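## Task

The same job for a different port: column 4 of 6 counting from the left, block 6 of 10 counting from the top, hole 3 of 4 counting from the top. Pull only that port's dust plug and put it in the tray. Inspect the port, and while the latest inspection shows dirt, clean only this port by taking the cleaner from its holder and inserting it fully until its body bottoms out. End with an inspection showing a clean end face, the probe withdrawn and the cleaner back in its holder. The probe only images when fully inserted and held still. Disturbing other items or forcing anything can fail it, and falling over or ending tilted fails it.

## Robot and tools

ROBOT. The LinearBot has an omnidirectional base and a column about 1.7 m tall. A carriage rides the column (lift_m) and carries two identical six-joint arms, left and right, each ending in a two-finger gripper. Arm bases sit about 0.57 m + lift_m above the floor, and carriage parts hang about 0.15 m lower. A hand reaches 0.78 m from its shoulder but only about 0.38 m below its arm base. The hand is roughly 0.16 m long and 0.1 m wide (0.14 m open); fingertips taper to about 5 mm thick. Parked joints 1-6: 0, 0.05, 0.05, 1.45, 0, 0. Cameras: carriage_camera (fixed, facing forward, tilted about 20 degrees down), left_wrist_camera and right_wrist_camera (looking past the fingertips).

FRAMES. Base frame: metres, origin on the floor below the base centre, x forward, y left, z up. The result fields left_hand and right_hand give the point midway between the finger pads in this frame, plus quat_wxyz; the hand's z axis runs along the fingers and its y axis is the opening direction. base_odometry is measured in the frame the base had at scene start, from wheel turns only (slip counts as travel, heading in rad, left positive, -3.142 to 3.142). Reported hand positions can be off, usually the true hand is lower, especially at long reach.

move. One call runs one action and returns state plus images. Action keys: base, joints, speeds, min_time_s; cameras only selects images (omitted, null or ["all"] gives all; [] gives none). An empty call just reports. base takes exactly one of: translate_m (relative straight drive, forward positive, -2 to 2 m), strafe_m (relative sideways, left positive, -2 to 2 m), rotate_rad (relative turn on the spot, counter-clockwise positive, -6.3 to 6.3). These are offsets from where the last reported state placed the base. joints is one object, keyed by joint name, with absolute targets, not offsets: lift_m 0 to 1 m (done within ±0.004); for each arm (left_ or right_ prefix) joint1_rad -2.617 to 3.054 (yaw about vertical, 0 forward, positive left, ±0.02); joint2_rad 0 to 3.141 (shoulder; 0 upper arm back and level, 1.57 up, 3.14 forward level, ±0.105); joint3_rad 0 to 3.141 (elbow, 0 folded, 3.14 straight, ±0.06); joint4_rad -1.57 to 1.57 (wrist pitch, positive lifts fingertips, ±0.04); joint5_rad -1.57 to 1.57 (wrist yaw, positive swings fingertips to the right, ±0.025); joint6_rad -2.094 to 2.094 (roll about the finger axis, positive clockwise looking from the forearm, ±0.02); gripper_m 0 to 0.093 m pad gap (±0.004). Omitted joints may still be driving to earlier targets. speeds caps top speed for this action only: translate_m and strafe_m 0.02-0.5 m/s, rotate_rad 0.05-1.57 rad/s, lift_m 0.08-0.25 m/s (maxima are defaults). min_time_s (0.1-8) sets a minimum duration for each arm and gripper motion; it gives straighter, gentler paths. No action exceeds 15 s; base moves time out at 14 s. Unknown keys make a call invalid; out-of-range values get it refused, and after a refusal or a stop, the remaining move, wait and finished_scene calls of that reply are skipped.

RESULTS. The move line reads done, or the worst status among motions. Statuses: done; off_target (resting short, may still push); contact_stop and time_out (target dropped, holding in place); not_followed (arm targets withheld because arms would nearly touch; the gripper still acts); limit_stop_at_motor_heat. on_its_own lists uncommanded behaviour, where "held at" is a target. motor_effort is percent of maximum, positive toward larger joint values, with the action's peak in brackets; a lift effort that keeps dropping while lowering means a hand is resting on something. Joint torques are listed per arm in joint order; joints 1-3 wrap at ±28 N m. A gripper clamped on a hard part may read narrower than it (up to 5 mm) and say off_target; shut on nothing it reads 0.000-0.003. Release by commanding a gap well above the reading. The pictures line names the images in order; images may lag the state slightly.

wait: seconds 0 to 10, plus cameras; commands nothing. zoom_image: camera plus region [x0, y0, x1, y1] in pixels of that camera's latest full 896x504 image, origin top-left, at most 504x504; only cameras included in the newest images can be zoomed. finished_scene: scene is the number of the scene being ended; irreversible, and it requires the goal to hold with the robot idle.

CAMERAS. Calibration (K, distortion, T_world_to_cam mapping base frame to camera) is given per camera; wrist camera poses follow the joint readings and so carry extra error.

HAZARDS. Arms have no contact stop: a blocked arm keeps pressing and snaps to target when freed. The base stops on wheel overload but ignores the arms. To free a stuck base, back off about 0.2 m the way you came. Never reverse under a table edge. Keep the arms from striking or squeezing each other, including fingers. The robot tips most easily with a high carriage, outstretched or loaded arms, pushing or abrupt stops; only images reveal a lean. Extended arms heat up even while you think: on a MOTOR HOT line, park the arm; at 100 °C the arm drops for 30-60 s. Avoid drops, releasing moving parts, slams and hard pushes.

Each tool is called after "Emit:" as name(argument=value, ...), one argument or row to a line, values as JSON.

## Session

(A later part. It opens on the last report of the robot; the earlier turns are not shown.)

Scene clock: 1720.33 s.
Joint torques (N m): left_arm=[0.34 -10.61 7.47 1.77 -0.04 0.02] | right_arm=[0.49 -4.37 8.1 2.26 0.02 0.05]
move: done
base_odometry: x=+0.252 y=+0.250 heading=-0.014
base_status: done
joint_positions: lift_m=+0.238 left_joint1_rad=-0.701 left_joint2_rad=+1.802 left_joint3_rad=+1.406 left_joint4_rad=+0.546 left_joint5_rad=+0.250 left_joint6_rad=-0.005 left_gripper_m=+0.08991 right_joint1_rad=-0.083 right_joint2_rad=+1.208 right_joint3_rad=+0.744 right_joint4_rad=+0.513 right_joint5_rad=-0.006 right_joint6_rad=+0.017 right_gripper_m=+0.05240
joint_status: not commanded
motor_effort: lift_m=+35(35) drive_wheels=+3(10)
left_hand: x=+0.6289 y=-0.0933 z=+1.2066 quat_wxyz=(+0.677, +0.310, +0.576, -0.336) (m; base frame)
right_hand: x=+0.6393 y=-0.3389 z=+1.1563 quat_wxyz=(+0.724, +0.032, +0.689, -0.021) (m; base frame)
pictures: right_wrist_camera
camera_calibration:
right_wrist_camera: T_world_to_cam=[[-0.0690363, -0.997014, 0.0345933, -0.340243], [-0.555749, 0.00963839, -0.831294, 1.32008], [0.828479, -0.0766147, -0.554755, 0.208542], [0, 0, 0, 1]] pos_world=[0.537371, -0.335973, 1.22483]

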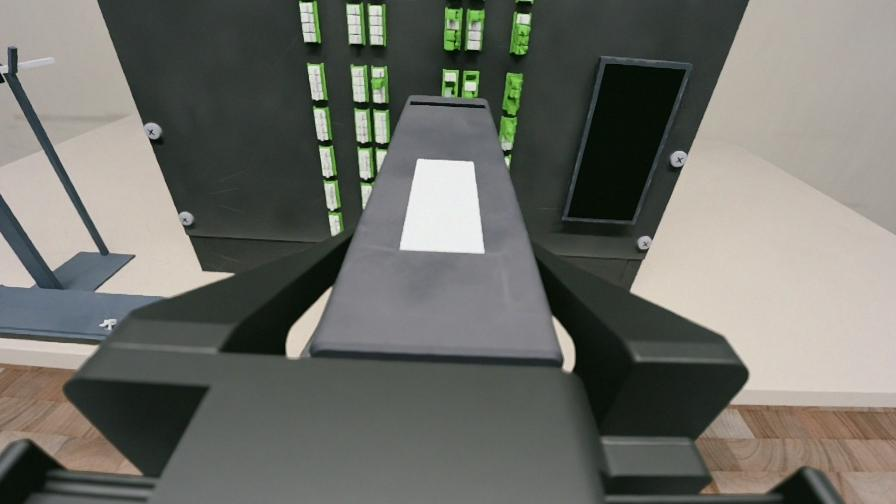

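Emit:
move(
  joints={"right_gripper_m":0.030},
  min_time_s=5,
  cameras=[],
)

Emit:
move(
  joints={"right_joint5_rad":-0.008,"right_joint1_rad":-0.085,"right_joint4_rad":0.60},
  min_time_s=2,
  cameras=["left_wrist_camera","right_wrist_camera"],
)

Emit:
move(
  base={"translate_m":-0.014},
  speeds={"translate_m":0.02},
  cameras=["left_wrist_camera","right_wrist_camera"],
)

Scene clock: 1732.50 s.
Joint torques (N m): left_arm=[0.06 -10.69 7.41 1.8 -0.04 0.03] | right_arm=[0.53 -4.4 8.09 2.25 -0.01 0.05]
move: off_target
base_odometry: x=+0.252 y=+0.250 heading=-0.014
base_status: not commanded
joint_positions: lift_m=+0.238 left_joint1_rad=-0.701 left_joint2_rad=+1.802 left_joint3_rad=+1.406 left_joint4_rad=+0.546 left_joint5_rad=+0.250 left_joint6_rad=-0.005 left_gripper_m=+0.08991 right_joint1_rad=-0.083 right_joint2_rad=+1.208 right_joint3_rad=+0.744 right_joint4_rad=+0.513 right_joint5_rad=-0.003 right_joint6_rad=+0.017 right_gripper_m=+0.04720
joint_status: right_gripper_m off_target (ended at +0.04723, target +0.03000)
motor_effort: lift_m=+35(35) drive_wheels=+3(3)
left_hand: x=+0.6289 y=-0.0933 z=+1.2066 quat_wxyz=(+0.677, +0.310, +0.576, -0.336) (m; base frame)
right_hand: x=+0.6392 y=-0.3395 z=+1.1563 quat_wxyz=(+0.724, +0.033, +0.689, -0.022) (m; base frame)
pictures: none
No camera images: "cameras" was empty.

Scene clock: 1734.80 s.
Joint torques (N m): left_arm=[0.29 -10.86 7.45 1.79 0.01 0.02] | right_arm=[-0.08 -4.4 8.08 3.07 -0.06 0.06]
move: off_target
base_odometry: x=+0.252 y=+0.250 heading=-0.014
base_status: not commanded
joint_positions: lift_m=+0.238 left_joint1_rad=-0.701 left_joint2_rad=+1.802 left_joint3_rad=+1.406 left_joint4_rad=+0.546 left_joint5_rad=+0.250 left_joint6_rad=-0.005 left_gripper_m=+0.08991 right_joint1_rad=-0.083 right_joint2_rad=+1.208 right_joint3_rad=+0.744 right_joint4_rad=+0.519 right_joint5_rad=-0.003 right_joint6_rad=+0.017 right_gripper_m=+0.04720
joint_status: right_joint4_rad off_target (ended at +0.519, target +0.600); the others done
motor_effort: lift_m=+35(35) drive_wheels=+3(3)
left_hand: x=+0.6289 y=-0.0933 z=+1.2066 quat_wxyz=(+0.677, +0.310, +0.576, -0.336) (m; base frame)
right_hand: x=+0.6392 y=-0.3394 z=+1.1576 quat_wxyz=(+0.726, +0.033, +0.687, -0.023) (m; base frame)
pictures: left_wrist_camera, right_wrist_camera
camera_calibration:
left_wrist_camera: T_world_to_cam=[[-0.819093, -0.573387, -0.0177296, 0.48718], [-0.238775, 0.36887, -0.898288, 1.27705], [0.521607, -0.731548, -0.439049, 0.258046], [0, 0, 0, 1]] pos_world=[0.569373, -0.00294828, 1.26909]
right_wrist_camera: T_world_to_cam=[[-0.0722447, -0.996788, 0.0345599, -0.338662], [-0.551243, 0.0110274, -0.834272, 1.32216], [0.831211, -0.0793226, -0.550269, 0.201504], [0, 0, 0, 1]] pos_world=[0.536876, -0.336171, 1.22563]

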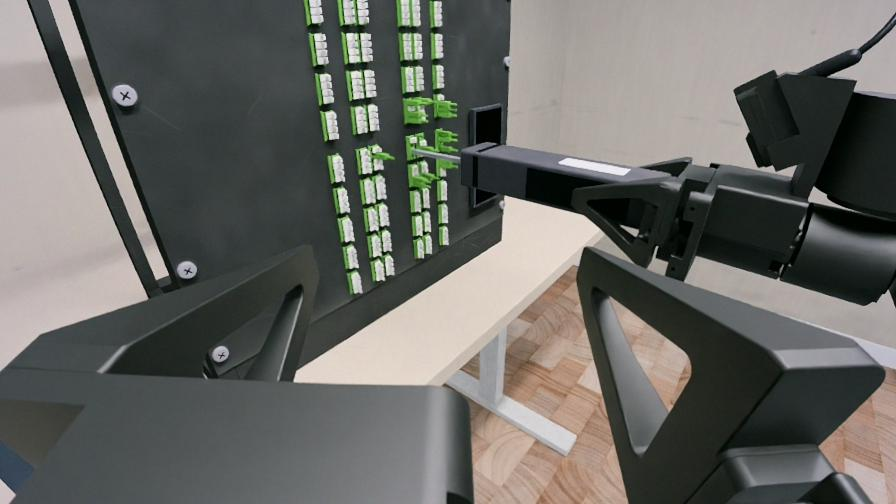

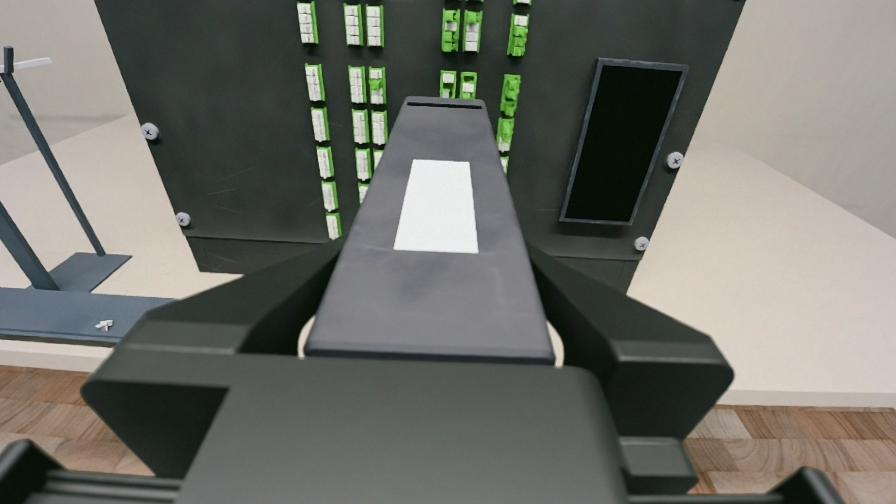

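Scene clock: 1735.90 s.
Joint torques (N m): left_arm=[0.17 -10.76 7.56 1.76 -0.02 0.05] | right_arm=[-0.08 -9.36 6.11 2.64 -0.07 0.05]
move: done
base_odometry: x=+0.238 y=+0.250 heading=-0.014
base_status: done
joint_positions: lift_m=+0.238 left_joint1_rad=-0.701 left_joint2_rad=+1.802 left_joint3_rad=+1.406 left_joint4_rad=+0.546 left_joint5_rad=+0.250 left_joint6_rad=-0.005 left_gripper_m=+0.08991 right_joint1_rad=-0.083 right_joint2_rad=+1.263 right_joint3_rad=+0.769 right_joint4_rad=+0.557 right_joint5_rad=-0.003 right_joint6_rad=+0.017 right_gripper_m=+0.04716
joint_status: not commanded
motor_effort: lift_m=+35(35) drive_wheels=-7(9)
left_hand: x=+0.6289 y=-0.0933 z=+1.2066 quat_wxyz=(+0.677, +0.310, +0.576, -0.336) (m; base frame)
right_hand: x=+0.6508 y=-0.3404 z=+1.1572 quat_wxyz=(+0.729, +0.033, +0.683, -0.023) (m; base frame)
pictures: left_wrist_camera, right_wrist_camera
camera_calibration:
left_wrist_camera: T_world_to_cam=[[-0.819093, -0.573387, -0.0177296, 0.48718], [-0.238775, 0.36887, -0.898288, 1.27705], [0.521607, -0.731548, -0.439049, 0.258046], [0, 0, 0, 1]] pos_world=[0.569373, -0.00294828, 1.26909]
right_wrist_camera: T_world_to_cam=[[-0.0725526, -0.996763, 0.0346429, -0.338644], [-0.54395, 0.0104315, -0.839053, 1.32882], [0.835975, -0.0797194, -0.542945, 0.17984], [0, 0, 0, 1]] pos_world=[0.547899, -0.337073, 1.22432]

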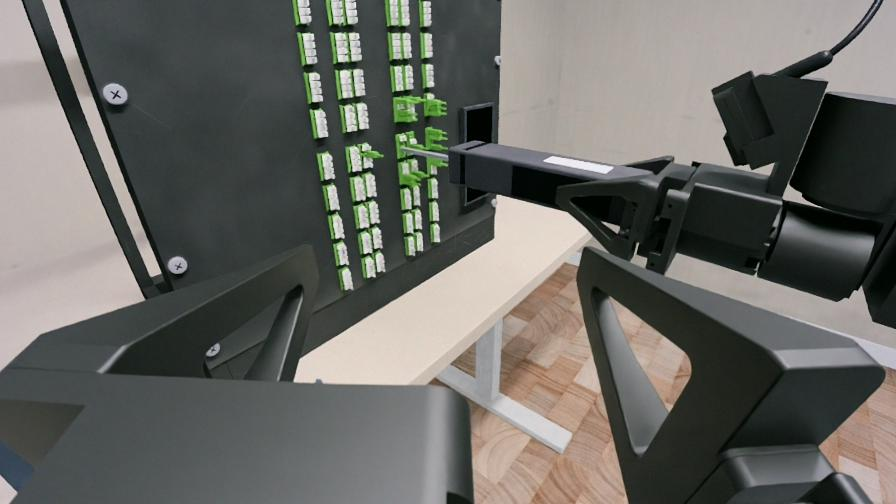

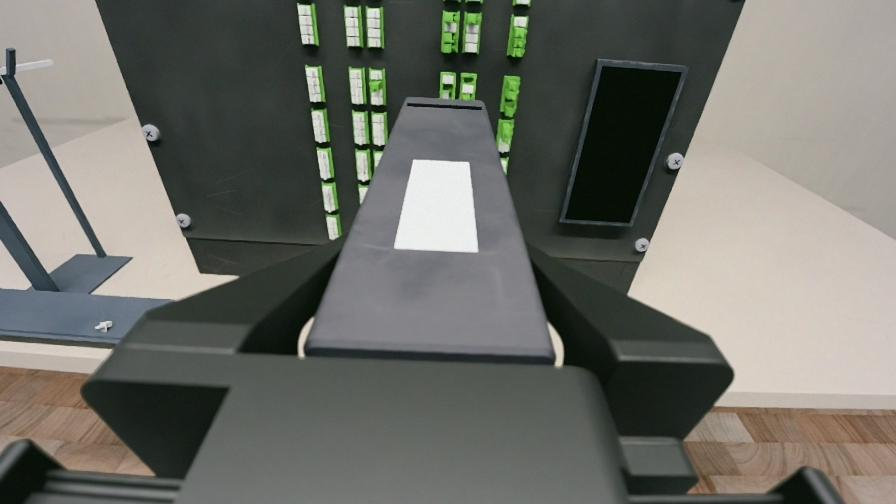

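Emit:
move(
  base={"translate_m":-0.006},
  joints={"right_joint4_rad":0.64},
  speeds={"translate_m":0.02},
  cameras=[],
)

Emit:
move(
  joints={"lift_m":0.243},
  speeds={"lift_m":0.08},
  cameras=[],
)

Emit:
move(
  joints={"lift_m":0.248},
  speeds={"lift_m":0.08},
  cameras=[],
)

Emit:
move(
  joints={"lift_m":0.253},
  speeds={"lift_m":0.08},
  cameras=["left_wrist_camera","right_wrist_camera"],
)

Emit:
zoom_image(
  camera="left_wrist_camera",
  region=[370, 120, 480, 200],
)

Scene clock: 1743.67 s.
Joint torques (N m): left_arm=[0.27 -10.78 7.51 1.78 -0.05 0] | right_arm=[-0.09 -11.14 5.48 2.84 -0.08 0.05]
move: off_target
base_odometry: x=+0.232 y=+0.250 heading=-0.014
base_status: done
joint_positions: lift_m=+0.238 left_joint1_rad=-0.701 left_joint2_rad=+1.802 left_joint3_rad=+1.406 left_joint4_rad=+0.546 left_joint5_rad=+0.250 left_joint6_rad=-0.005 left_gripper_m=+0.08991 right_joint1_rad=-0.083 right_joint2_rad=+1.282 right_joint3_rad=+0.776 right_joint4_rad=+0.579 right_joint5_rad=-0.003 right_joint6_rad=+0.017 right_gripper_m=+0.04714
joint_status: right_joint4_rad off_target (ended at +0.579, target +0.640)
motor_effort: lift_m=+35(35) drive_wheels=-11(16)
left_hand: x=+0.6289 y=-0.0933 z=+1.2066 quat_wxyz=(+0.677, +0.310, +0.576, -0.336) (m; base frame)
right_hand: x=+0.6547 y=-0.3408 z=+1.1582 quat_wxyz=(+0.732, +0.033, +0.680, -0.023) (m; base frame)
pictures: none
No camera images: "cameras" was empty.

Scene clock: 1744.27 s.
Joint torques (N m): left_arm=[0.28 -10.61 7.35 1.79 0.02 0.01] | right_arm=[-0.12 -6.94 7.42 3.12 -0.07 0.05]
move: done
base_odometry: x=+0.232 y=+0.250 heading=-0.014
base_status: not commanded
joint_positions: lift_m=+0.243 left_joint1_rad=-0.702 left_joint2_rad=+1.802 left_joint3_rad=+1.406 left_joint4_rad=+0.549 left_joint5_rad=+0.250 left_joint6_rad=-0.005 left_gripper_m=+0.08991 right_joint1_rad=-0.083 right_joint2_rad=+1.236 right_joint3_rad=+0.752 right_joint4_rad=+0.553 right_joint5_rad=-0.003 right_joint6_rad=+0.017 right_gripper_m=+0.04714
joint_status: all done
motor_effort: lift_m=+34(38) drive_wheels=-3(11)
left_hand: x=+0.6286 y=-0.0933 z=+1.2126 quat_wxyz=(+0.678, +0.309, +0.575, -0.337) (m; base frame)
right_hand: x=+0.6447 y=-0.3400 z=+1.1638 quat_wxyz=(+0.731, +0.033, +0.681, -0.023) (m; base frame)
pictures: none
No camera images: "cameras" was empty.

Scene clock: 1744.87 s.
Joint torques (N m): left_arm=[0.35 -10.61 7.58 1.73 -0.04 0.01] | right_arm=[-0.03 -6.93 7.58 3.14 -0.08 0.05]
move: done
base_odometry: x=+0.232 y=+0.250 heading=-0.014
base_status: not commanded
joint_positions: lift_m=+0.248 left_joint1_rad=-0.702 left_joint2_rad=+1.802 left_joint3_rad=+1.406 left_joint4_rad=+0.550 left_joint5_rad=+0.250 left_joint6_rad=-0.005 left_gripper_m=+0.08991 right_joint1_rad=-0.083 right_joint2_rad=+1.235 right_joint3_rad=+0.750 right_joint4_rad=+0.550 right_joint5_rad=-0.003 right_joint6_rad=+0.017 right_gripper_m=+0.04714
joint_status: all done
motor_effort: lift_m=+34(43) drive_wheels=-3(4)
left_hand: x=+0.6286 y=-0.0933 z=+1.2176 quat_wxyz=(+0.679, +0.309, +0.575, -0.337) (m; base frame)
right_hand: x=+0.6445 y=-0.3400 z=+1.1674 quat_wxyz=(+0.729, +0.033, +0.683, -0.023) (m; base frame)
pictures: none
No camera images: "cameras" was empty.

Scene clock: 1745.47 s.
Joint torques (N m): left_arm=[0.21 -10.61 7.31 1.72 -0.01 0.04] | right_arm=[-0.12 -6.87 7.65 3.24 -0.07 0.05]
move: done
base_odometry: x=+0.232 y=+0.250 heading=-0.014
base_status: not commanded
joint_positions: lift_m=+0.253 left_joint1_rad=-0.702 left_joint2_rad=+1.803 left_joint3_rad=+1.406 left_joint4_rad=+0.550 left_joint5_rad=+0.250 left_joint6_rad=-0.005 left_gripper_m=+0.08992 right_joint1_rad=-0.083 right_joint2_rad=+1.235 right_joint3_rad=+0.749 right_joint4_rad=+0.543 right_joint5_rad=-0.003 right_joint6_rad=+0.017 right_gripper_m=+0.04714
joint_status: all done
motor_effort: lift_m=+34(42) drive_wheels=-3(4)
left_hand: x=+0.6287 y=-0.0934 z=+1.2225 quat_wxyz=(+0.679, +0.309, +0.575, -0.337) (m; base frame)
right_hand: x=+0.6445 y=-0.3400 z=+1.1702 quat_wxyz=(+0.727, +0.033, +0.686, -0.023) (m; base frame)
pictures: left_wrist_camera, right_wrist_camera
camera_calibration:
left_wrist_camera: T_world_to_cam=[[-0.819275, -0.573095, -0.0187431, 0.488588], [-0.235943, 0.366726, -0.899913, 1.29122], [0.522609, -0.732853, -0.435667, 0.260173], [0, 0, 0, 1]] pos_world=[0.568972, -0.00284729, 1.28449]
right_wrist_camera: T_world_to_cam=[[-0.0727142, -0.996755, 0.0345328, -0.338814], [-0.549349, 0.0111288, -0.835519, 1.33593], [0.832423, -0.0797246, -0.548376, 0.200832], [0, 0, 0, 1]] pos_world=[0.542081, -0.336571, 1.23803]

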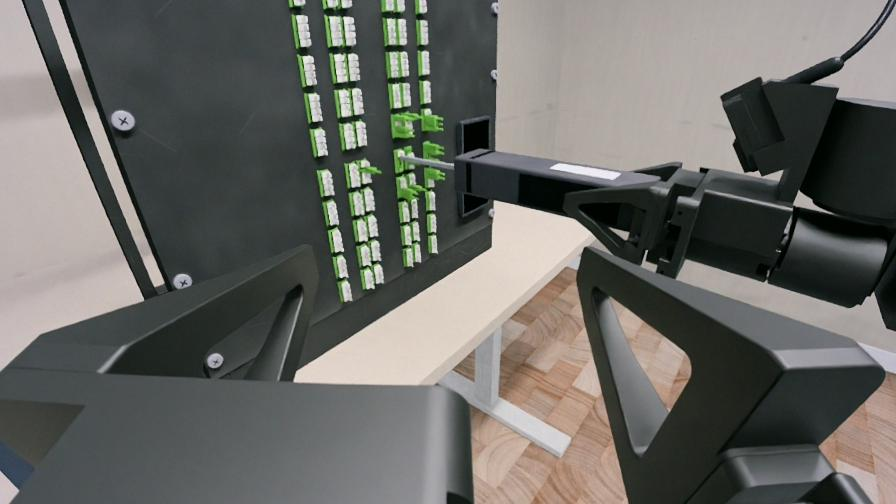

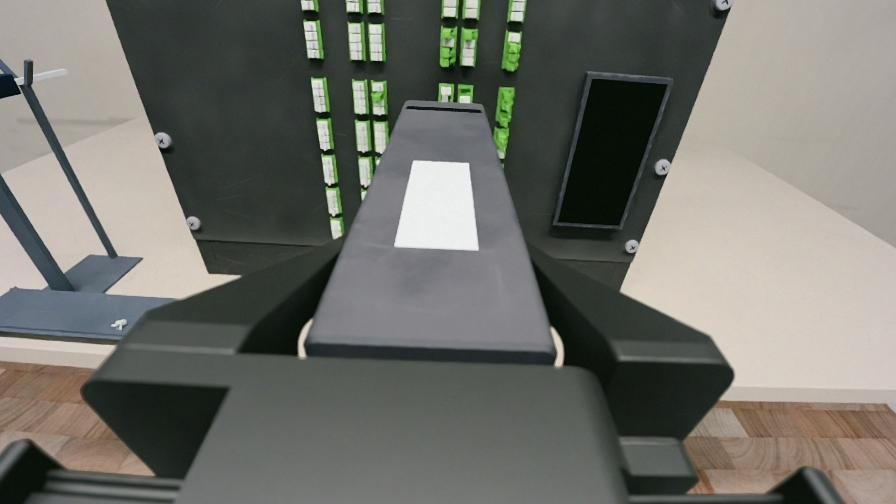

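Scaled by 4.582 from the camera's 896x504 image, which has a finer 1280x720 frame.

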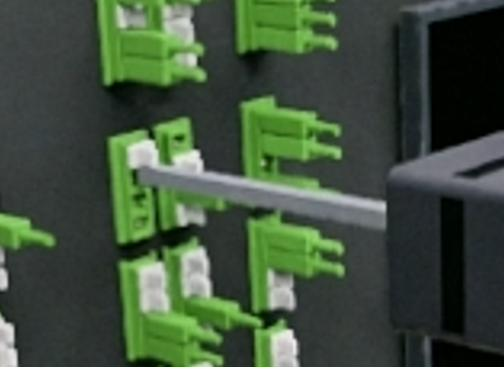

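Emit:
move(
  base={"translate_m":-0.004},
  speeds={"translate_m":0.02},
  cameras=[],
)

Emit:
move(
  joints={"lift_m":0.2375},
  speeds={"lift_m":0.08},
  cameras=["left_wrist_camera","right_wrist_camera"],
)

Emit:
zoom_image(
  camera="left_wrist_camera",
  region=[385, 125, 465, 175],
)

Emit:
zoom_image(
  camera="right_wrist_camera",
  region=[425, 50, 465, 110],
)

Scene clock: 1755.93 s.
Joint torques (N m): left_arm=[0.2 -10.55 7.34 1.77 -0.03 0.02] | right_arm=[-0.08 -6.84 7.65 3.24 -0.08 0.05]
move: done
base_odometry: x=+0.228 y=+0.250 heading=-0.014
base_status: done
joint_positions: lift_m=+0.253 left_joint1_rad=-0.702 left_joint2_rad=+1.803 left_joint3_rad=+1.406 left_joint4_rad=+0.550 left_joint5_rad=+0.250 left_joint6_rad=-0.005 left_gripper_m=+0.08992 right_joint1_rad=-0.083 right_joint2_rad=+1.235 right_joint3_rad=+0.749 right_joint4_rad=+0.543 right_joint5_rad=-0.003 right_joint6_rad=+0.017 right_gripper_m=+0.04714
joint_status: not commanded
motor_effort: lift_m=+34(34) drive_wheels=-4(7)
left_hand: x=+0.6287 y=-0.0934 z=+1.2224 quat_wxyz=(+0.678, +0.309, +0.575, -0.337) (m; base frame)
right_hand: x=+0.6445 y=-0.3400 z=+1.1702 quat_wxyz=(+0.727, +0.033, +0.686, -0.023) (m; base frame)
pictures: none
No camera images: "cameras" was empty.

Scene clock: 1756.50 s.
Joint torques (N m): left_arm=[0.35 -10.71 7.56 1.8 -0.04 0.01] | right_arm=[-0.08 -6.8 7.69 3.2 -0.07 0.05]
move: done
base_odometry: x=+0.228 y=+0.250 heading=-0.014
base_status: not commanded
joint_positions: lift_m=+0.237 left_joint1_rad=-0.702 left_joint2_rad=+1.803 left_joint3_rad=+1.406 left_joint4_rad=+0.548 left_joint5_rad=+0.250 left_joint6_rad=-0.005 left_gripper_m=+0.08992 right_joint1_rad=-0.083 right_joint2_rad=+1.235 right_joint3_rad=+0.748 right_joint4_rad=+0.546 right_joint5_rad=-0.003 right_joint6_rad=+0.017 right_gripper_m=+0.04714
joint_status: all done
motor_effort: lift_m=+35(35) drive_wheels=-4(4)
left_hand: x=+0.6288 y=-0.0934 z=+1.2062 quat_wxyz=(+0.678, +0.310, +0.576, -0.337) (m; base frame)
right_hand: x=+0.6444 y=-0.3399 z=+1.1549 quat_wxyz=(+0.727, +0.033, +0.685, -0.023) (m; base frame)
pictures: left_wrist_camera, right_wrist_camera
camera_calibration:
left_wrist_camera: T_world_to_cam=[[-0.819315, -0.573057, -0.0181177, 0.487569], [-0.237773, 0.368365, -0.898761, 1.27661], [0.521715, -0.732061, -0.438064, 0.256544], [0, 0, 0, 1]] pos_world=[0.569174, -0.00304929, 1.26859]
right_wrist_camera: T_world_to_cam=[[-0.072764, -0.996749, 0.034585, -0.338333], [-0.547432, 0.0109289, -0.836779, 1.32317], [0.833681, -0.0798203, -0.546448, 0.18945], [0, 0, 0, 1]] pos_world=[0.541787, -0.336572, 1.22243]

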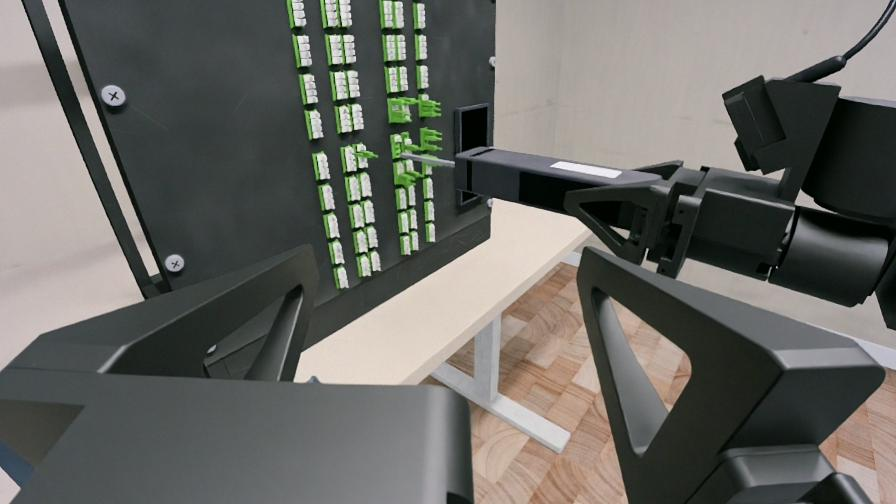

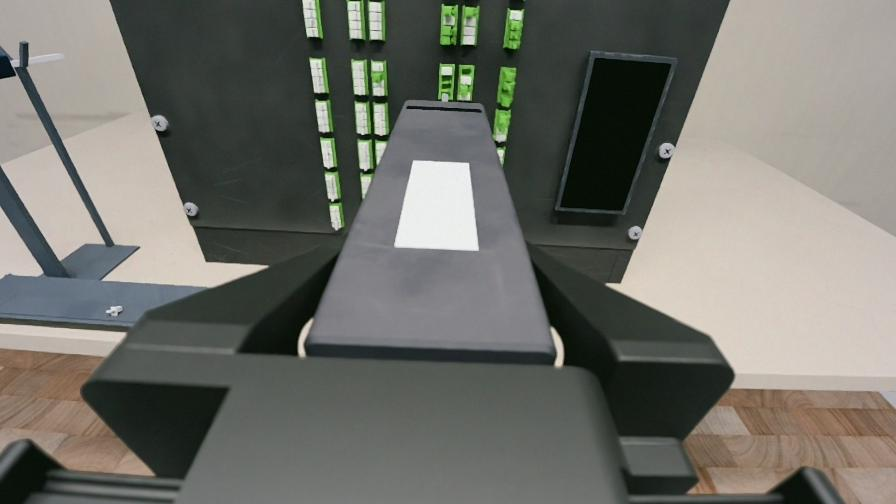

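Scaled by 6.300 from the camera's 896x504 image, which has a finer 1280x720 frame.

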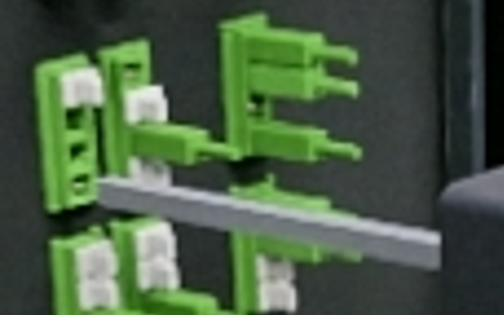

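Scaled by 8.400 from the camera's 896x504 image, which has a finer 1280x720 frame.

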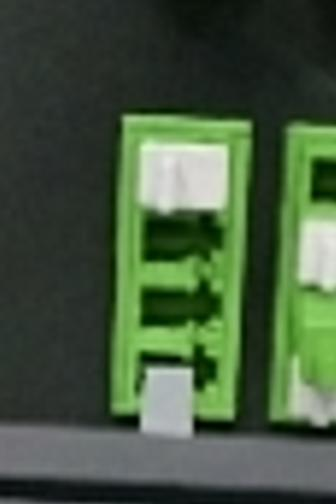

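Emit:
move(
  joints={"right_joint4_rad":0.675,"lift_m":0.2335},
  speeds={"lift_m":0.08},
  min_time_s=2,
  cameras=["left_wrist_camera","right_wrist_camera"],
)

Emit:
zoom_image(
  camera="left_wrist_camera",
  region=[385, 125, 465, 175],
)

Emit:
zoom_image(
  camera="right_wrist_camera",
  region=[425, 50, 465, 110],
)

Scene clock: 1764.23 s.
Joint torques (N m): left_arm=[0.35 -10.84 7.75 1.8 -0.05 0.02] | right_arm=[-0.09 -6.74 7.76 3.22 -0.06 0.05]
move: off_target
base_odometry: x=+0.228 y=+0.250 heading=-0.014
base_status: not commanded
joint_positions: lift_m=+0.233 left_joint1_rad=-0.702 left_joint2_rad=+1.803 left_joint3_rad=+1.406 left_joint4_rad=+0.545 left_joint5_rad=+0.250 left_joint6_rad=-0.005 left_gripper_m=+0.08992 right_joint1_rad=-0.083 right_joint2_rad=+1.234 right_joint3_rad=+0.748 right_joint4_rad=+0.577 right_joint5_rad=-0.003 right_joint6_rad=+0.017 right_gripper_m=+0.04714
joint_status: right_joint4_rad off_target (ended at +0.577, target +0.675); the others done
motor_effort: lift_m=+35(36) drive_wheels=-4(4)
left_hand: x=+0.6288 y=-0.0935 z=+1.2017 quat_wxyz=(+0.677, +0.310, +0.577, -0.337) (m; base frame)
right_hand: x=+0.6437 y=-0.3399 z=+1.1588 quat_wxyz=(+0.738, +0.033, +0.674, -0.023) (m; base frame)
pictures: left_wrist_camera, right_wrist_camera
camera_calibration:
left_wrist_camera: T_world_to_cam=[[-0.81935, -0.573032, -0.0173437, 0.48664], [-0.239647, 0.369828, -0.897662, 1.27252], [0.520803, -0.731342, -0.440344, 0.257883], [0, 0, 0, 1]] pos_world=[0.569376, -0.00315105, 1.26429]
right_wrist_camera: T_world_to_cam=[[-0.0739069, -0.996657, 0.034821, -0.338003], [-0.52113, 0.00882728, -0.853432, 1.32773], [0.850271, -0.0812208, -0.52004, 0.150387], [0, 0, 0, 1]] pos_world=[0.53907, -0.336378, 1.2231]

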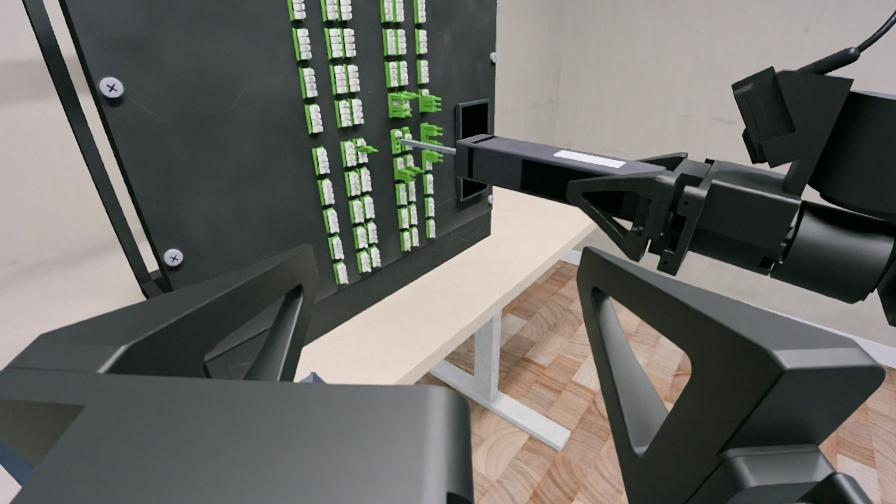

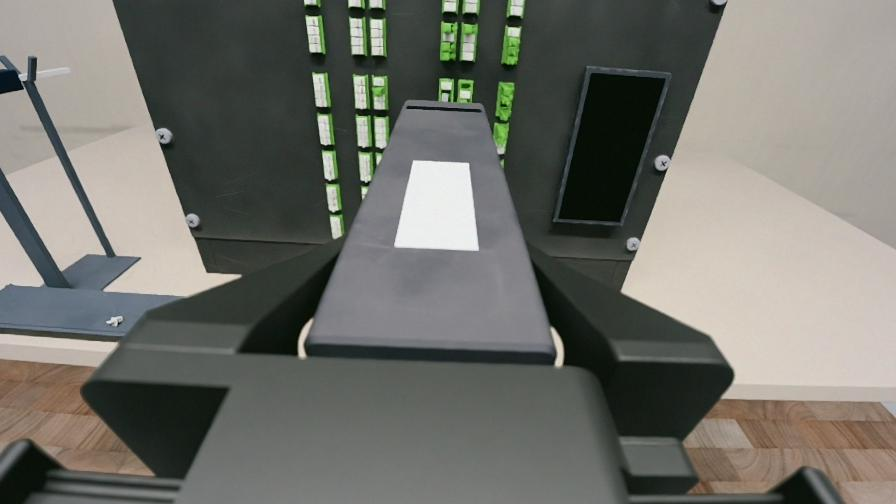

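Scaled by 6.300 from the camera's 896x504 image, which has a finer 1280x720 frame.

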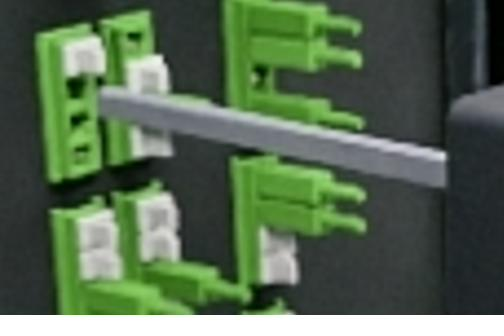

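Scaled by 8.400 from the camera's 896x504 image, which has a finer 1280x720 frame.

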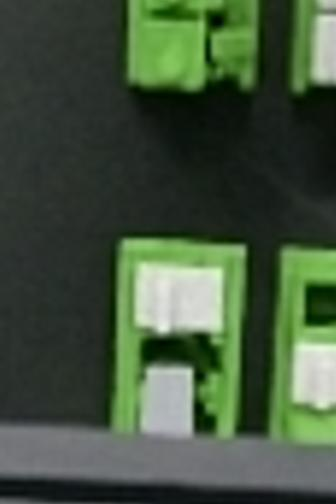

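Emit:
move(
  joints={"right_joint4_rad":0.64,"lift_m":0.2305},
  speeds={"lift_m":0.08},
  min_time_s=2,
  cameras=["left_wrist_camera","right_wrist_camera"],
)

Emit:
zoom_image(
  camera="left_wrist_camera",
  region=[385, 125, 465, 175],
)

Emit:
zoom_image(
  camera="right_wrist_camera",
  region=[425, 50, 465, 110],
)

Scene clock: 1772.47 s.
Joint torques (N m): left_arm=[0.42 -10.7 7.53 1.79 -0.03 0.05] | right_arm=[-0.09 -6.72 7.75 2.95 -0.07 0.05]
move: off_target
base_odometry: x=+0.228 y=+0.250 heading=-0.014
base_status: not commanded
joint_positions: lift_m=+0.230 left_joint1_rad=-0.702 left_joint2_rad=+1.803 left_joint3_rad=+1.406 left_joint4_rad=+0.544 left_joint5_rad=+0.250 left_joint6_rad=-0.005 left_gripper_m=+0.08992 right_joint1_rad=-0.083 right_joint2_rad=+1.234 right_joint3_rad=+0.748 right_joint4_rad=+0.569 right_joint5_rad=-0.003 right_joint6_rad=+0.017 right_gripper_m=+0.04714
joint_status: right_joint4_rad off_target (ended at +0.568, target +0.640); the others done
motor_effort: lift_m=+34(34) drive_wheels=-4(4)
left_hand: x=+0.6289 y=-0.0935 z=+1.1985 quat_wxyz=(+0.677, +0.310, +0.577, -0.336) (m; base frame)
right_hand: x=+0.6438 y=-0.3399 z=+1.1539 quat_wxyz=(+0.735, +0.033, +0.677, -0.023) (m; base frame)
pictures: left_wrist_camera, right_wrist_camera
camera_calibration:
left_wrist_camera: T_world_to_cam=[[-0.819396, -0.572971, -0.0171743, 0.486424], [-0.240146, 0.370325, -0.897323, 1.26965], [0.5205, -0.731139, -0.44104, 0.257443], [0, 0, 0, 1]] pos_world=[0.569477, -0.00325189, 1.26119]
right_wrist_camera: T_world_to_cam=[[-0.0736302, -0.996677, 0.0348255, -0.337977], [-0.527878, 0.00932258, -0.849269, 1.32327], [0.846122, -0.0809155, -0.526811, 0.158361], [0, 0, 0, 1]] pos_world=[0.539649, -0.336377, 1.21901]

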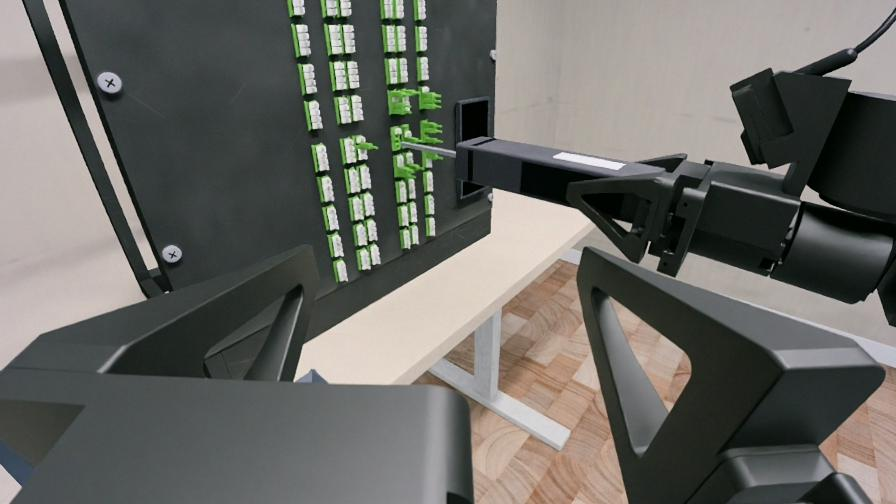

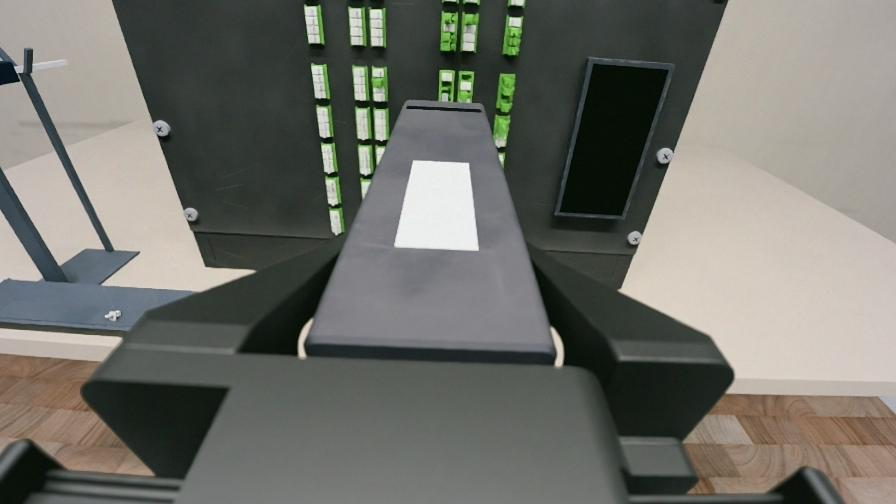

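Scaled by 6.300 from the camera's 896x504 image, which has a finer 1280x720 frame.

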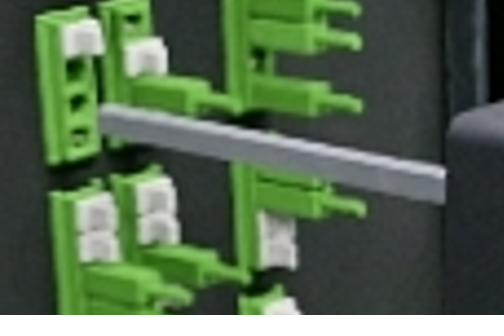

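Scaled by 8.400 from the camera's 896x504 image, which has a finer 1280x720 frame.

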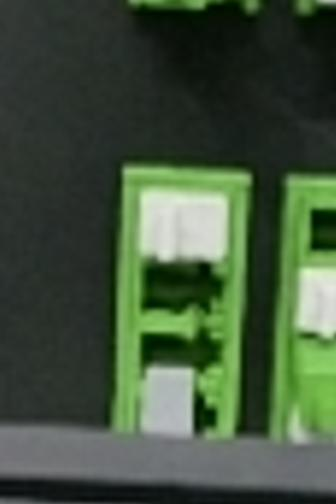

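Emit:
move(
  joints={"right_joint4_rad":0.615,"lift_m":0.2325},
  speeds={"lift_m":0.08},
  min_time_s=2,
  cameras=["left_wrist_camera","right_wrist_camera"],
)

Emit:
zoom_image(
  camera="left_wrist_camera",
  region=[385, 125, 465, 175],
)

Emit:
zoom_image(
  camera="right_wrist_camera",
  region=[425, 50, 465, 110],
)

Scene clock: 1779.83 s.
Joint torques (N m): left_arm=[0.16 -10.62 7.61 1.75 -0.02 0.03] | right_arm=[-0.09 -6.72 7.76 2.97 -0.06 0.05]
move: off_target
base_odometry: x=+0.228 y=+0.250 heading=-0.014
base_status: not commanded
joint_positions: lift_m=+0.232 left_joint1_rad=-0.702 left_joint2_rad=+1.803 left_joint3_rad=+1.406 left_joint4_rad=+0.547 left_joint5_rad=+0.250 left_joint6_rad=-0.005 left_gripper_m=+0.08992 right_joint1_rad=-0.083 right_joint2_rad=+1.234 right_joint3_rad=+0.748 right_joint4_rad=+0.543 right_joint5_rad=-0.003 right_joint6_rad=+0.017 right_gripper_m=+0.04714
joint_status: right_joint4_rad off_target (ended at +0.543, target +0.615); the others done
motor_effort: lift_m=+34(38) drive_wheels=-4(4)
left_hand: x=+0.6288 y=-0.0935 z=+1.2011 quat_wxyz=(+0.677, +0.310, +0.576, -0.337) (m; base frame)
right_hand: x=+0.6442 y=-0.3399 z=+1.1496 quat_wxyz=(+0.727, +0.033, +0.686, -0.023) (m; base frame)
pictures: left_wrist_camera, right_wrist_camera
camera_calibration:
left_wrist_camera: T_world_to_cam=[[-0.819328, -0.573048, -0.0178254, 0.487197], [-0.238338, 0.368717, -0.898467, 1.27201], [0.521438, -0.731891, -0.438679, 0.255192], [0, 0, 0, 1]] pos_world=[0.569275, -0.00304973, 1.26349]
right_wrist_camera: T_world_to_cam=[[-0.0727142, -0.996755, 0.0345328, -0.338121], [-0.549349, 0.0111288, -0.835519, 1.31847], [0.832423, -0.0797246, -0.548376, 0.18973], [0, 0, 0, 1]] pos_world=[0.541781, -0.336571, 1.21733]

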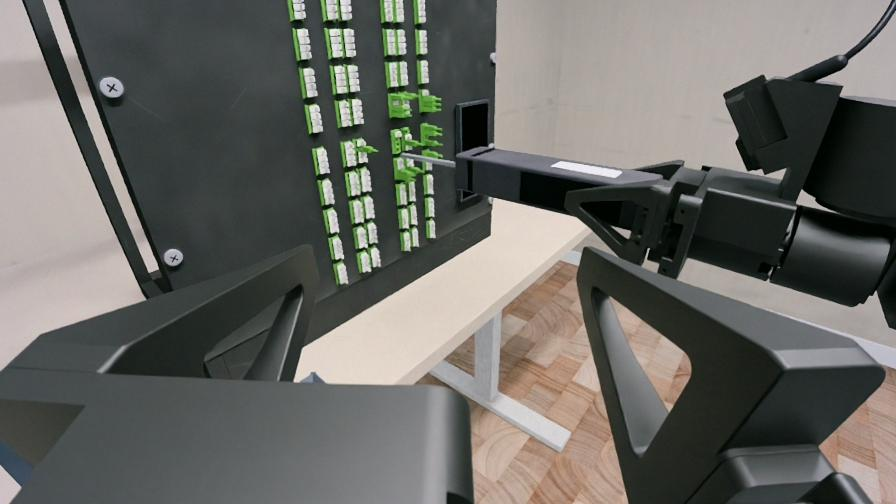

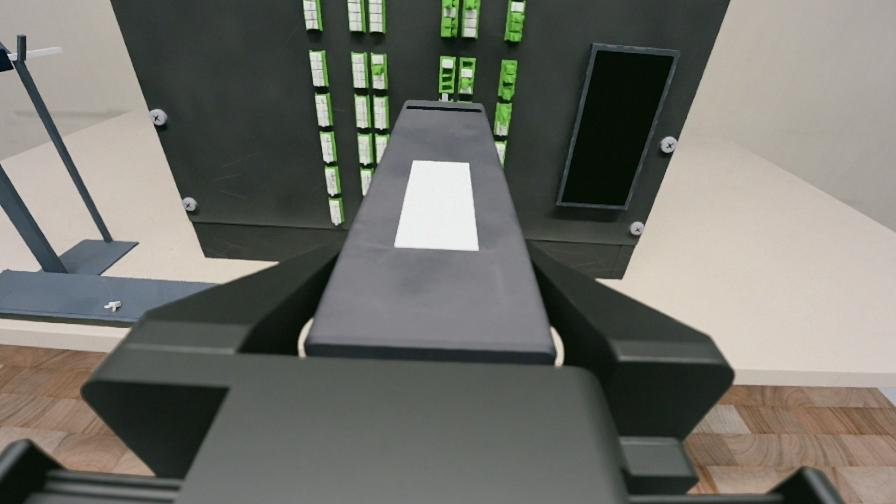

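Scaled by 6.300 from the camera's 896x504 image, which has a finer 1280x720 frame.

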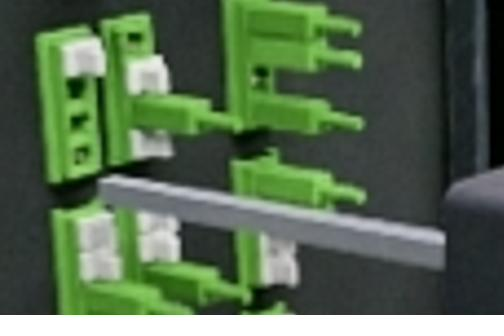

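Scaled by 8.400 from the camera's 896x504 image, which has a finer 1280x720 frame.

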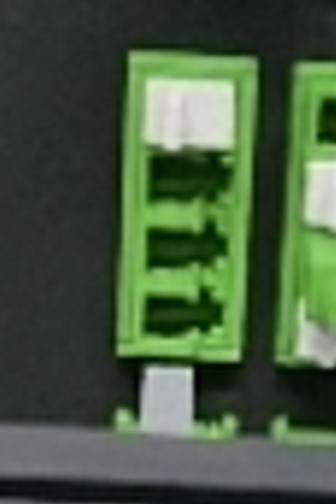

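Emit:
move(
  joints={"lift_m":0.2405},
  base={"translate_m":0.009},
  speeds={"lift_m":0.08,"translate_m":0.02},
  cameras=["left_wrist_camera","right_wrist_camera"],
)

Emit:
zoom_image(
  camera="left_wrist_camera",
  region=[385, 125, 465, 175],
)

Emit:
zoom_image(
  camera="right_wrist_camera",
  region=[425, 50, 465, 110],
)

Scene clock: 1787.27 s.
Joint torques (N m): left_arm=[0.34 -10.81 7.45 1.79 -0.06 0.03] | right_arm=[-0.08 -6.69 7.8 3.03 -0.07 0.06]
move: done
base_odometry: x=+0.237 y=+0.250 heading=-0.014
base_status: done
joint_positions: lift_m=+0.241 left_joint1_rad=-0.702 left_joint2_rad=+1.803 left_joint3_rad=+1.406 left_joint4_rad=+0.549 left_joint5_rad=+0.250 left_joint6_rad=-0.005 left_gripper_m=+0.08992 right_joint1_rad=-0.083 right_joint2_rad=+1.233 right_joint3_rad=+0.747 right_joint4_rad=+0.538 right_joint5_rad=-0.003 right_joint6_rad=+0.017 right_gripper_m=+0.04714
joint_status: all done
motor_effort: lift_m=+33(41) drive_wheels=+4(9)
left_hand: x=+0.6287 y=-0.0934 z=+1.2100 quat_wxyz=(+0.678, +0.309, +0.575, -0.337) (m; base frame)
right_hand: x=+0.6441 y=-0.3399 z=+1.1563 quat_wxyz=(+0.725, +0.033, +0.688, -0.023) (m; base frame)
pictures: left_wrist_camera, right_wrist_camera
camera_calibration:
left_wrist_camera: T_world_to_cam=[[-0.819322, -0.573033, -0.0185742, 0.488192], [-0.236443, 0.367225, -0.899578, 1.27998], [0.522308, -0.732652, -0.436365, 0.255703], [0, 0, 0, 1]] pos_world=[0.569073, -0.00294814, 1.27209]
right_wrist_camera: T_world_to_cam=[[-0.0725831, -0.996767, 0.0344703, -0.33835], [-0.5538, 0.011535, -0.83257, 1.32367], [0.82948, -0.0795202, -0.552847, 0.200637], [0, 0, 0, 1]] pos_world=[0.542066, -0.33657, 1.22463]

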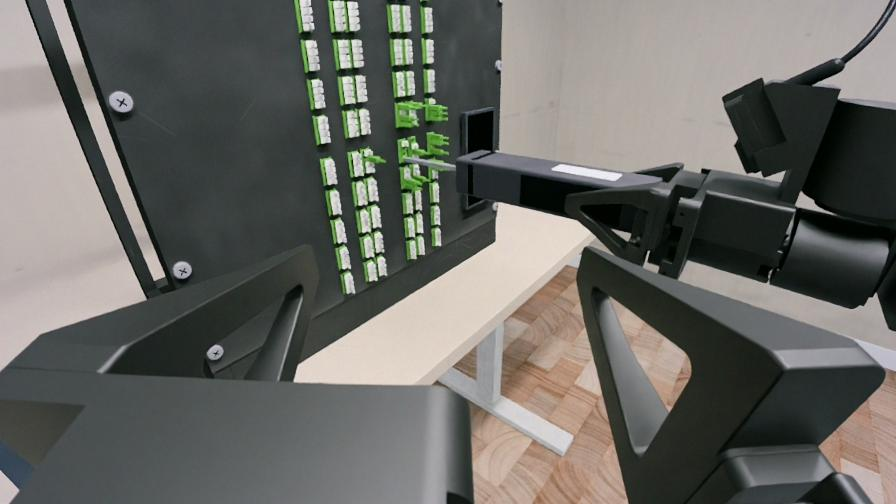

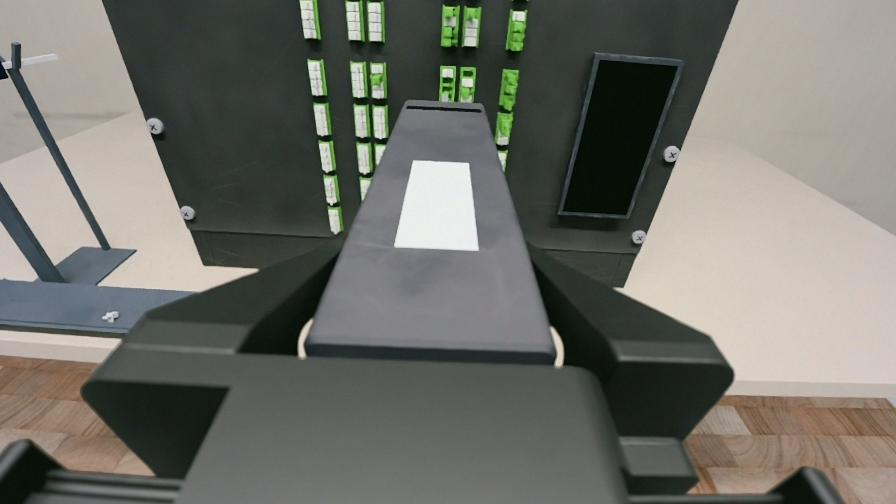

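Scaled by 6.300 from the camera's 896x504 image, which has a finer 1280x720 frame.

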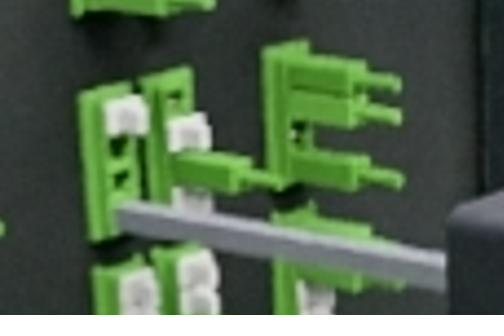

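Scaled by 8.400 from the camera's 896x504 image, which has a finer 1280x720 frame.

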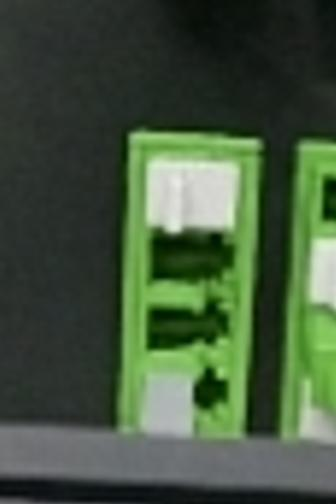

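Emit:
move(
  base={"translate_m":-0.06},
  speeds={"translate_m":0.1},
  cameras=[],
)

Emit:
move(
  base={"rotate_rad":-0.08},
  speeds={"rotate_rad":0.1},
  cameras=[],
)

Emit:
move(
  base={"strafe_m":0.05},
  speeds={"strafe_m":0.05},
  joints={"right_joint5_rad":-0.086},
  cameras=["left_wrist_camera","right_wrist_camera"],
)

Scene clock: 1797.20 s.
Joint torques (N m): left_arm=[0.28 -10.8 7.46 1.74 0 0] | right_arm=[-0.09 -6.74 7.73 3.02 -0.06 0.05]
move: done
base_odometry: x=+0.177 y=+0.251 heading=-0.014
base_status: done
joint_positions: lift_m=+0.241 left_joint1_rad=-0.702 left_joint2_rad=+1.803 left_joint3_rad=+1.406 left_joint4_rad=+0.549 left_joint5_rad=+0.250 left_joint6_rad=-0.005 left_gripper_m=+0.08992 right_joint1_rad=-0.083 right_joint2_rad=+1.233 right_joint3_rad=+0.747 right_joint4_rad=+0.537 right_joint5_rad=-0.003 right_joint6_rad=+0.017 right_gripper_m=+0.04714
joint_status: not commanded
motor_effort: lift_m=+33(33) drive_wheels=+5(11)
left_hand: x=+0.6286 y=-0.0936 z=+1.2100 quat_wxyz=(+0.678, +0.310, +0.575, -0.337) (m; base frame)
right_hand: x=+0.6441 y=-0.3399 z=+1.1561 quat_wxyz=(+0.725, +0.033, +0.688, -0.023) (m; base frame)
pictures: none
No camera images: "cameras" was empty.

Scene clock: 1798.43 s.
Joint torques (N m): left_arm=[0.13 -10.71 7.45 1.7 0.02 0.04] | right_arm=[0.02 -6.68 7.8 3.03 -0.03 0.06]
move: done
base_odometry: x=+0.178 y=+0.251 heading=-0.093
base_status: done
joint_positions: lift_m=+0.241 left_joint1_rad=-0.702 left_joint2_rad=+1.803 left_joint3_rad=+1.406 left_joint4_rad=+0.549 left_joint5_rad=+0.250 left_joint6_rad=-0.005 left_gripper_m=+0.08992 right_joint1_rad=-0.084 right_joint2_rad=+1.233 right_joint3_rad=+0.747 right_joint4_rad=+0.537 right_joint5_rad=-0.006 right_joint6_rad=+0.017 right_gripper_m=+0.04714
joint_status: not commanded
motor_effort: lift_m=+33(33) drive_wheels=+8(11)
left_hand: x=+0.6287 y=-0.0934 z=+1.2100 quat_wxyz=(+0.678, +0.309, +0.575, -0.337) (m; base frame)
right_hand: x=+0.6441 y=-0.3398 z=+1.1560 quat_wxyz=(+0.724, +0.033, +0.688, -0.022) (m; base frame)
pictures: none
No camera images: "cameras" was empty.

Scene clock: 1799.93 s.
Joint torques (N m): left_arm=[0.32 -10.76 7.5 1.77 0 0.01] | right_arm=[0.08 -6.67 7.8 3.05 -0.07 0.05]
move: done
base_odometry: x=+0.182 y=+0.301 heading=-0.093
base_status: done
joint_positions: lift_m=+0.241 left_joint1_rad=-0.702 left_joint2_rad=+1.803 left_joint3_rad=+1.406 left_joint4_rad=+0.549 left_joint5_rad=+0.250 left_joint6_rad=-0.005 left_gripper_m=+0.08992 right_joint1_rad=-0.084 right_joint2_rad=+1.233 right_joint3_rad=+0.747 right_joint4_rad=+0.536 right_joint5_rad=-0.080 right_joint6_rad=+0.017 right_gripper_m=+0.04714
joint_status: all done
motor_effort: lift_m=+33(33) drive_wheels=+3(13)
left_hand: x=+0.6287 y=-0.0934 z=+1.2100 quat_wxyz=(+0.678, +0.309, +0.575, -0.337) (m; base frame)
right_hand: x=+0.6447 y=-0.3275 z=+1.1558 quat_wxyz=(+0.724, +0.006, +0.689, +0.003) (m; base frame)
pictures: left_wrist_camera, right_wrist_camera
camera_calibration:
left_wrist_camera: T_world_to_cam=[[-0.819322, -0.573033, -0.0185742, 0.488192], [-0.236443, 0.367225, -0.899578, 1.27998], [0.522308, -0.732652, -0.436365, 0.255703], [0, 0, 0, 1]] pos_world=[0.569073, -0.00294814, 1.27209]
right_wrist_camera: T_world_to_cam=[[0.00245445, -0.999265, 0.0382644, -0.379486], [-0.554826, -0.0331955, -0.831304, 1.30796], [0.831963, -0.0191897, -0.554499, 0.220946], [0, 0, 0, 1]] pos_world=[0.542801, -0.331548, 1.22435]

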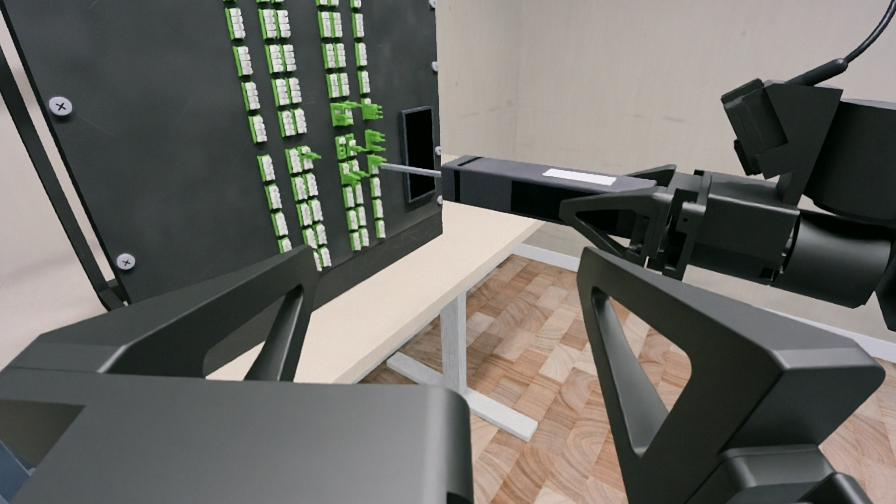

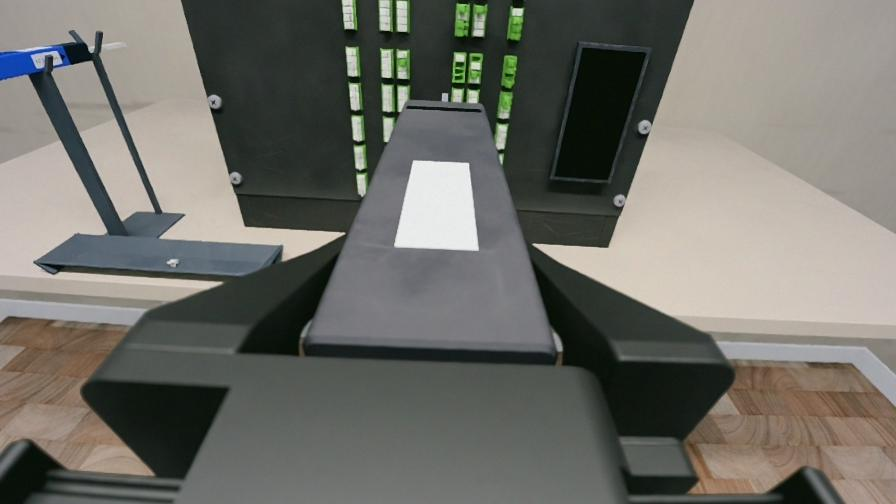

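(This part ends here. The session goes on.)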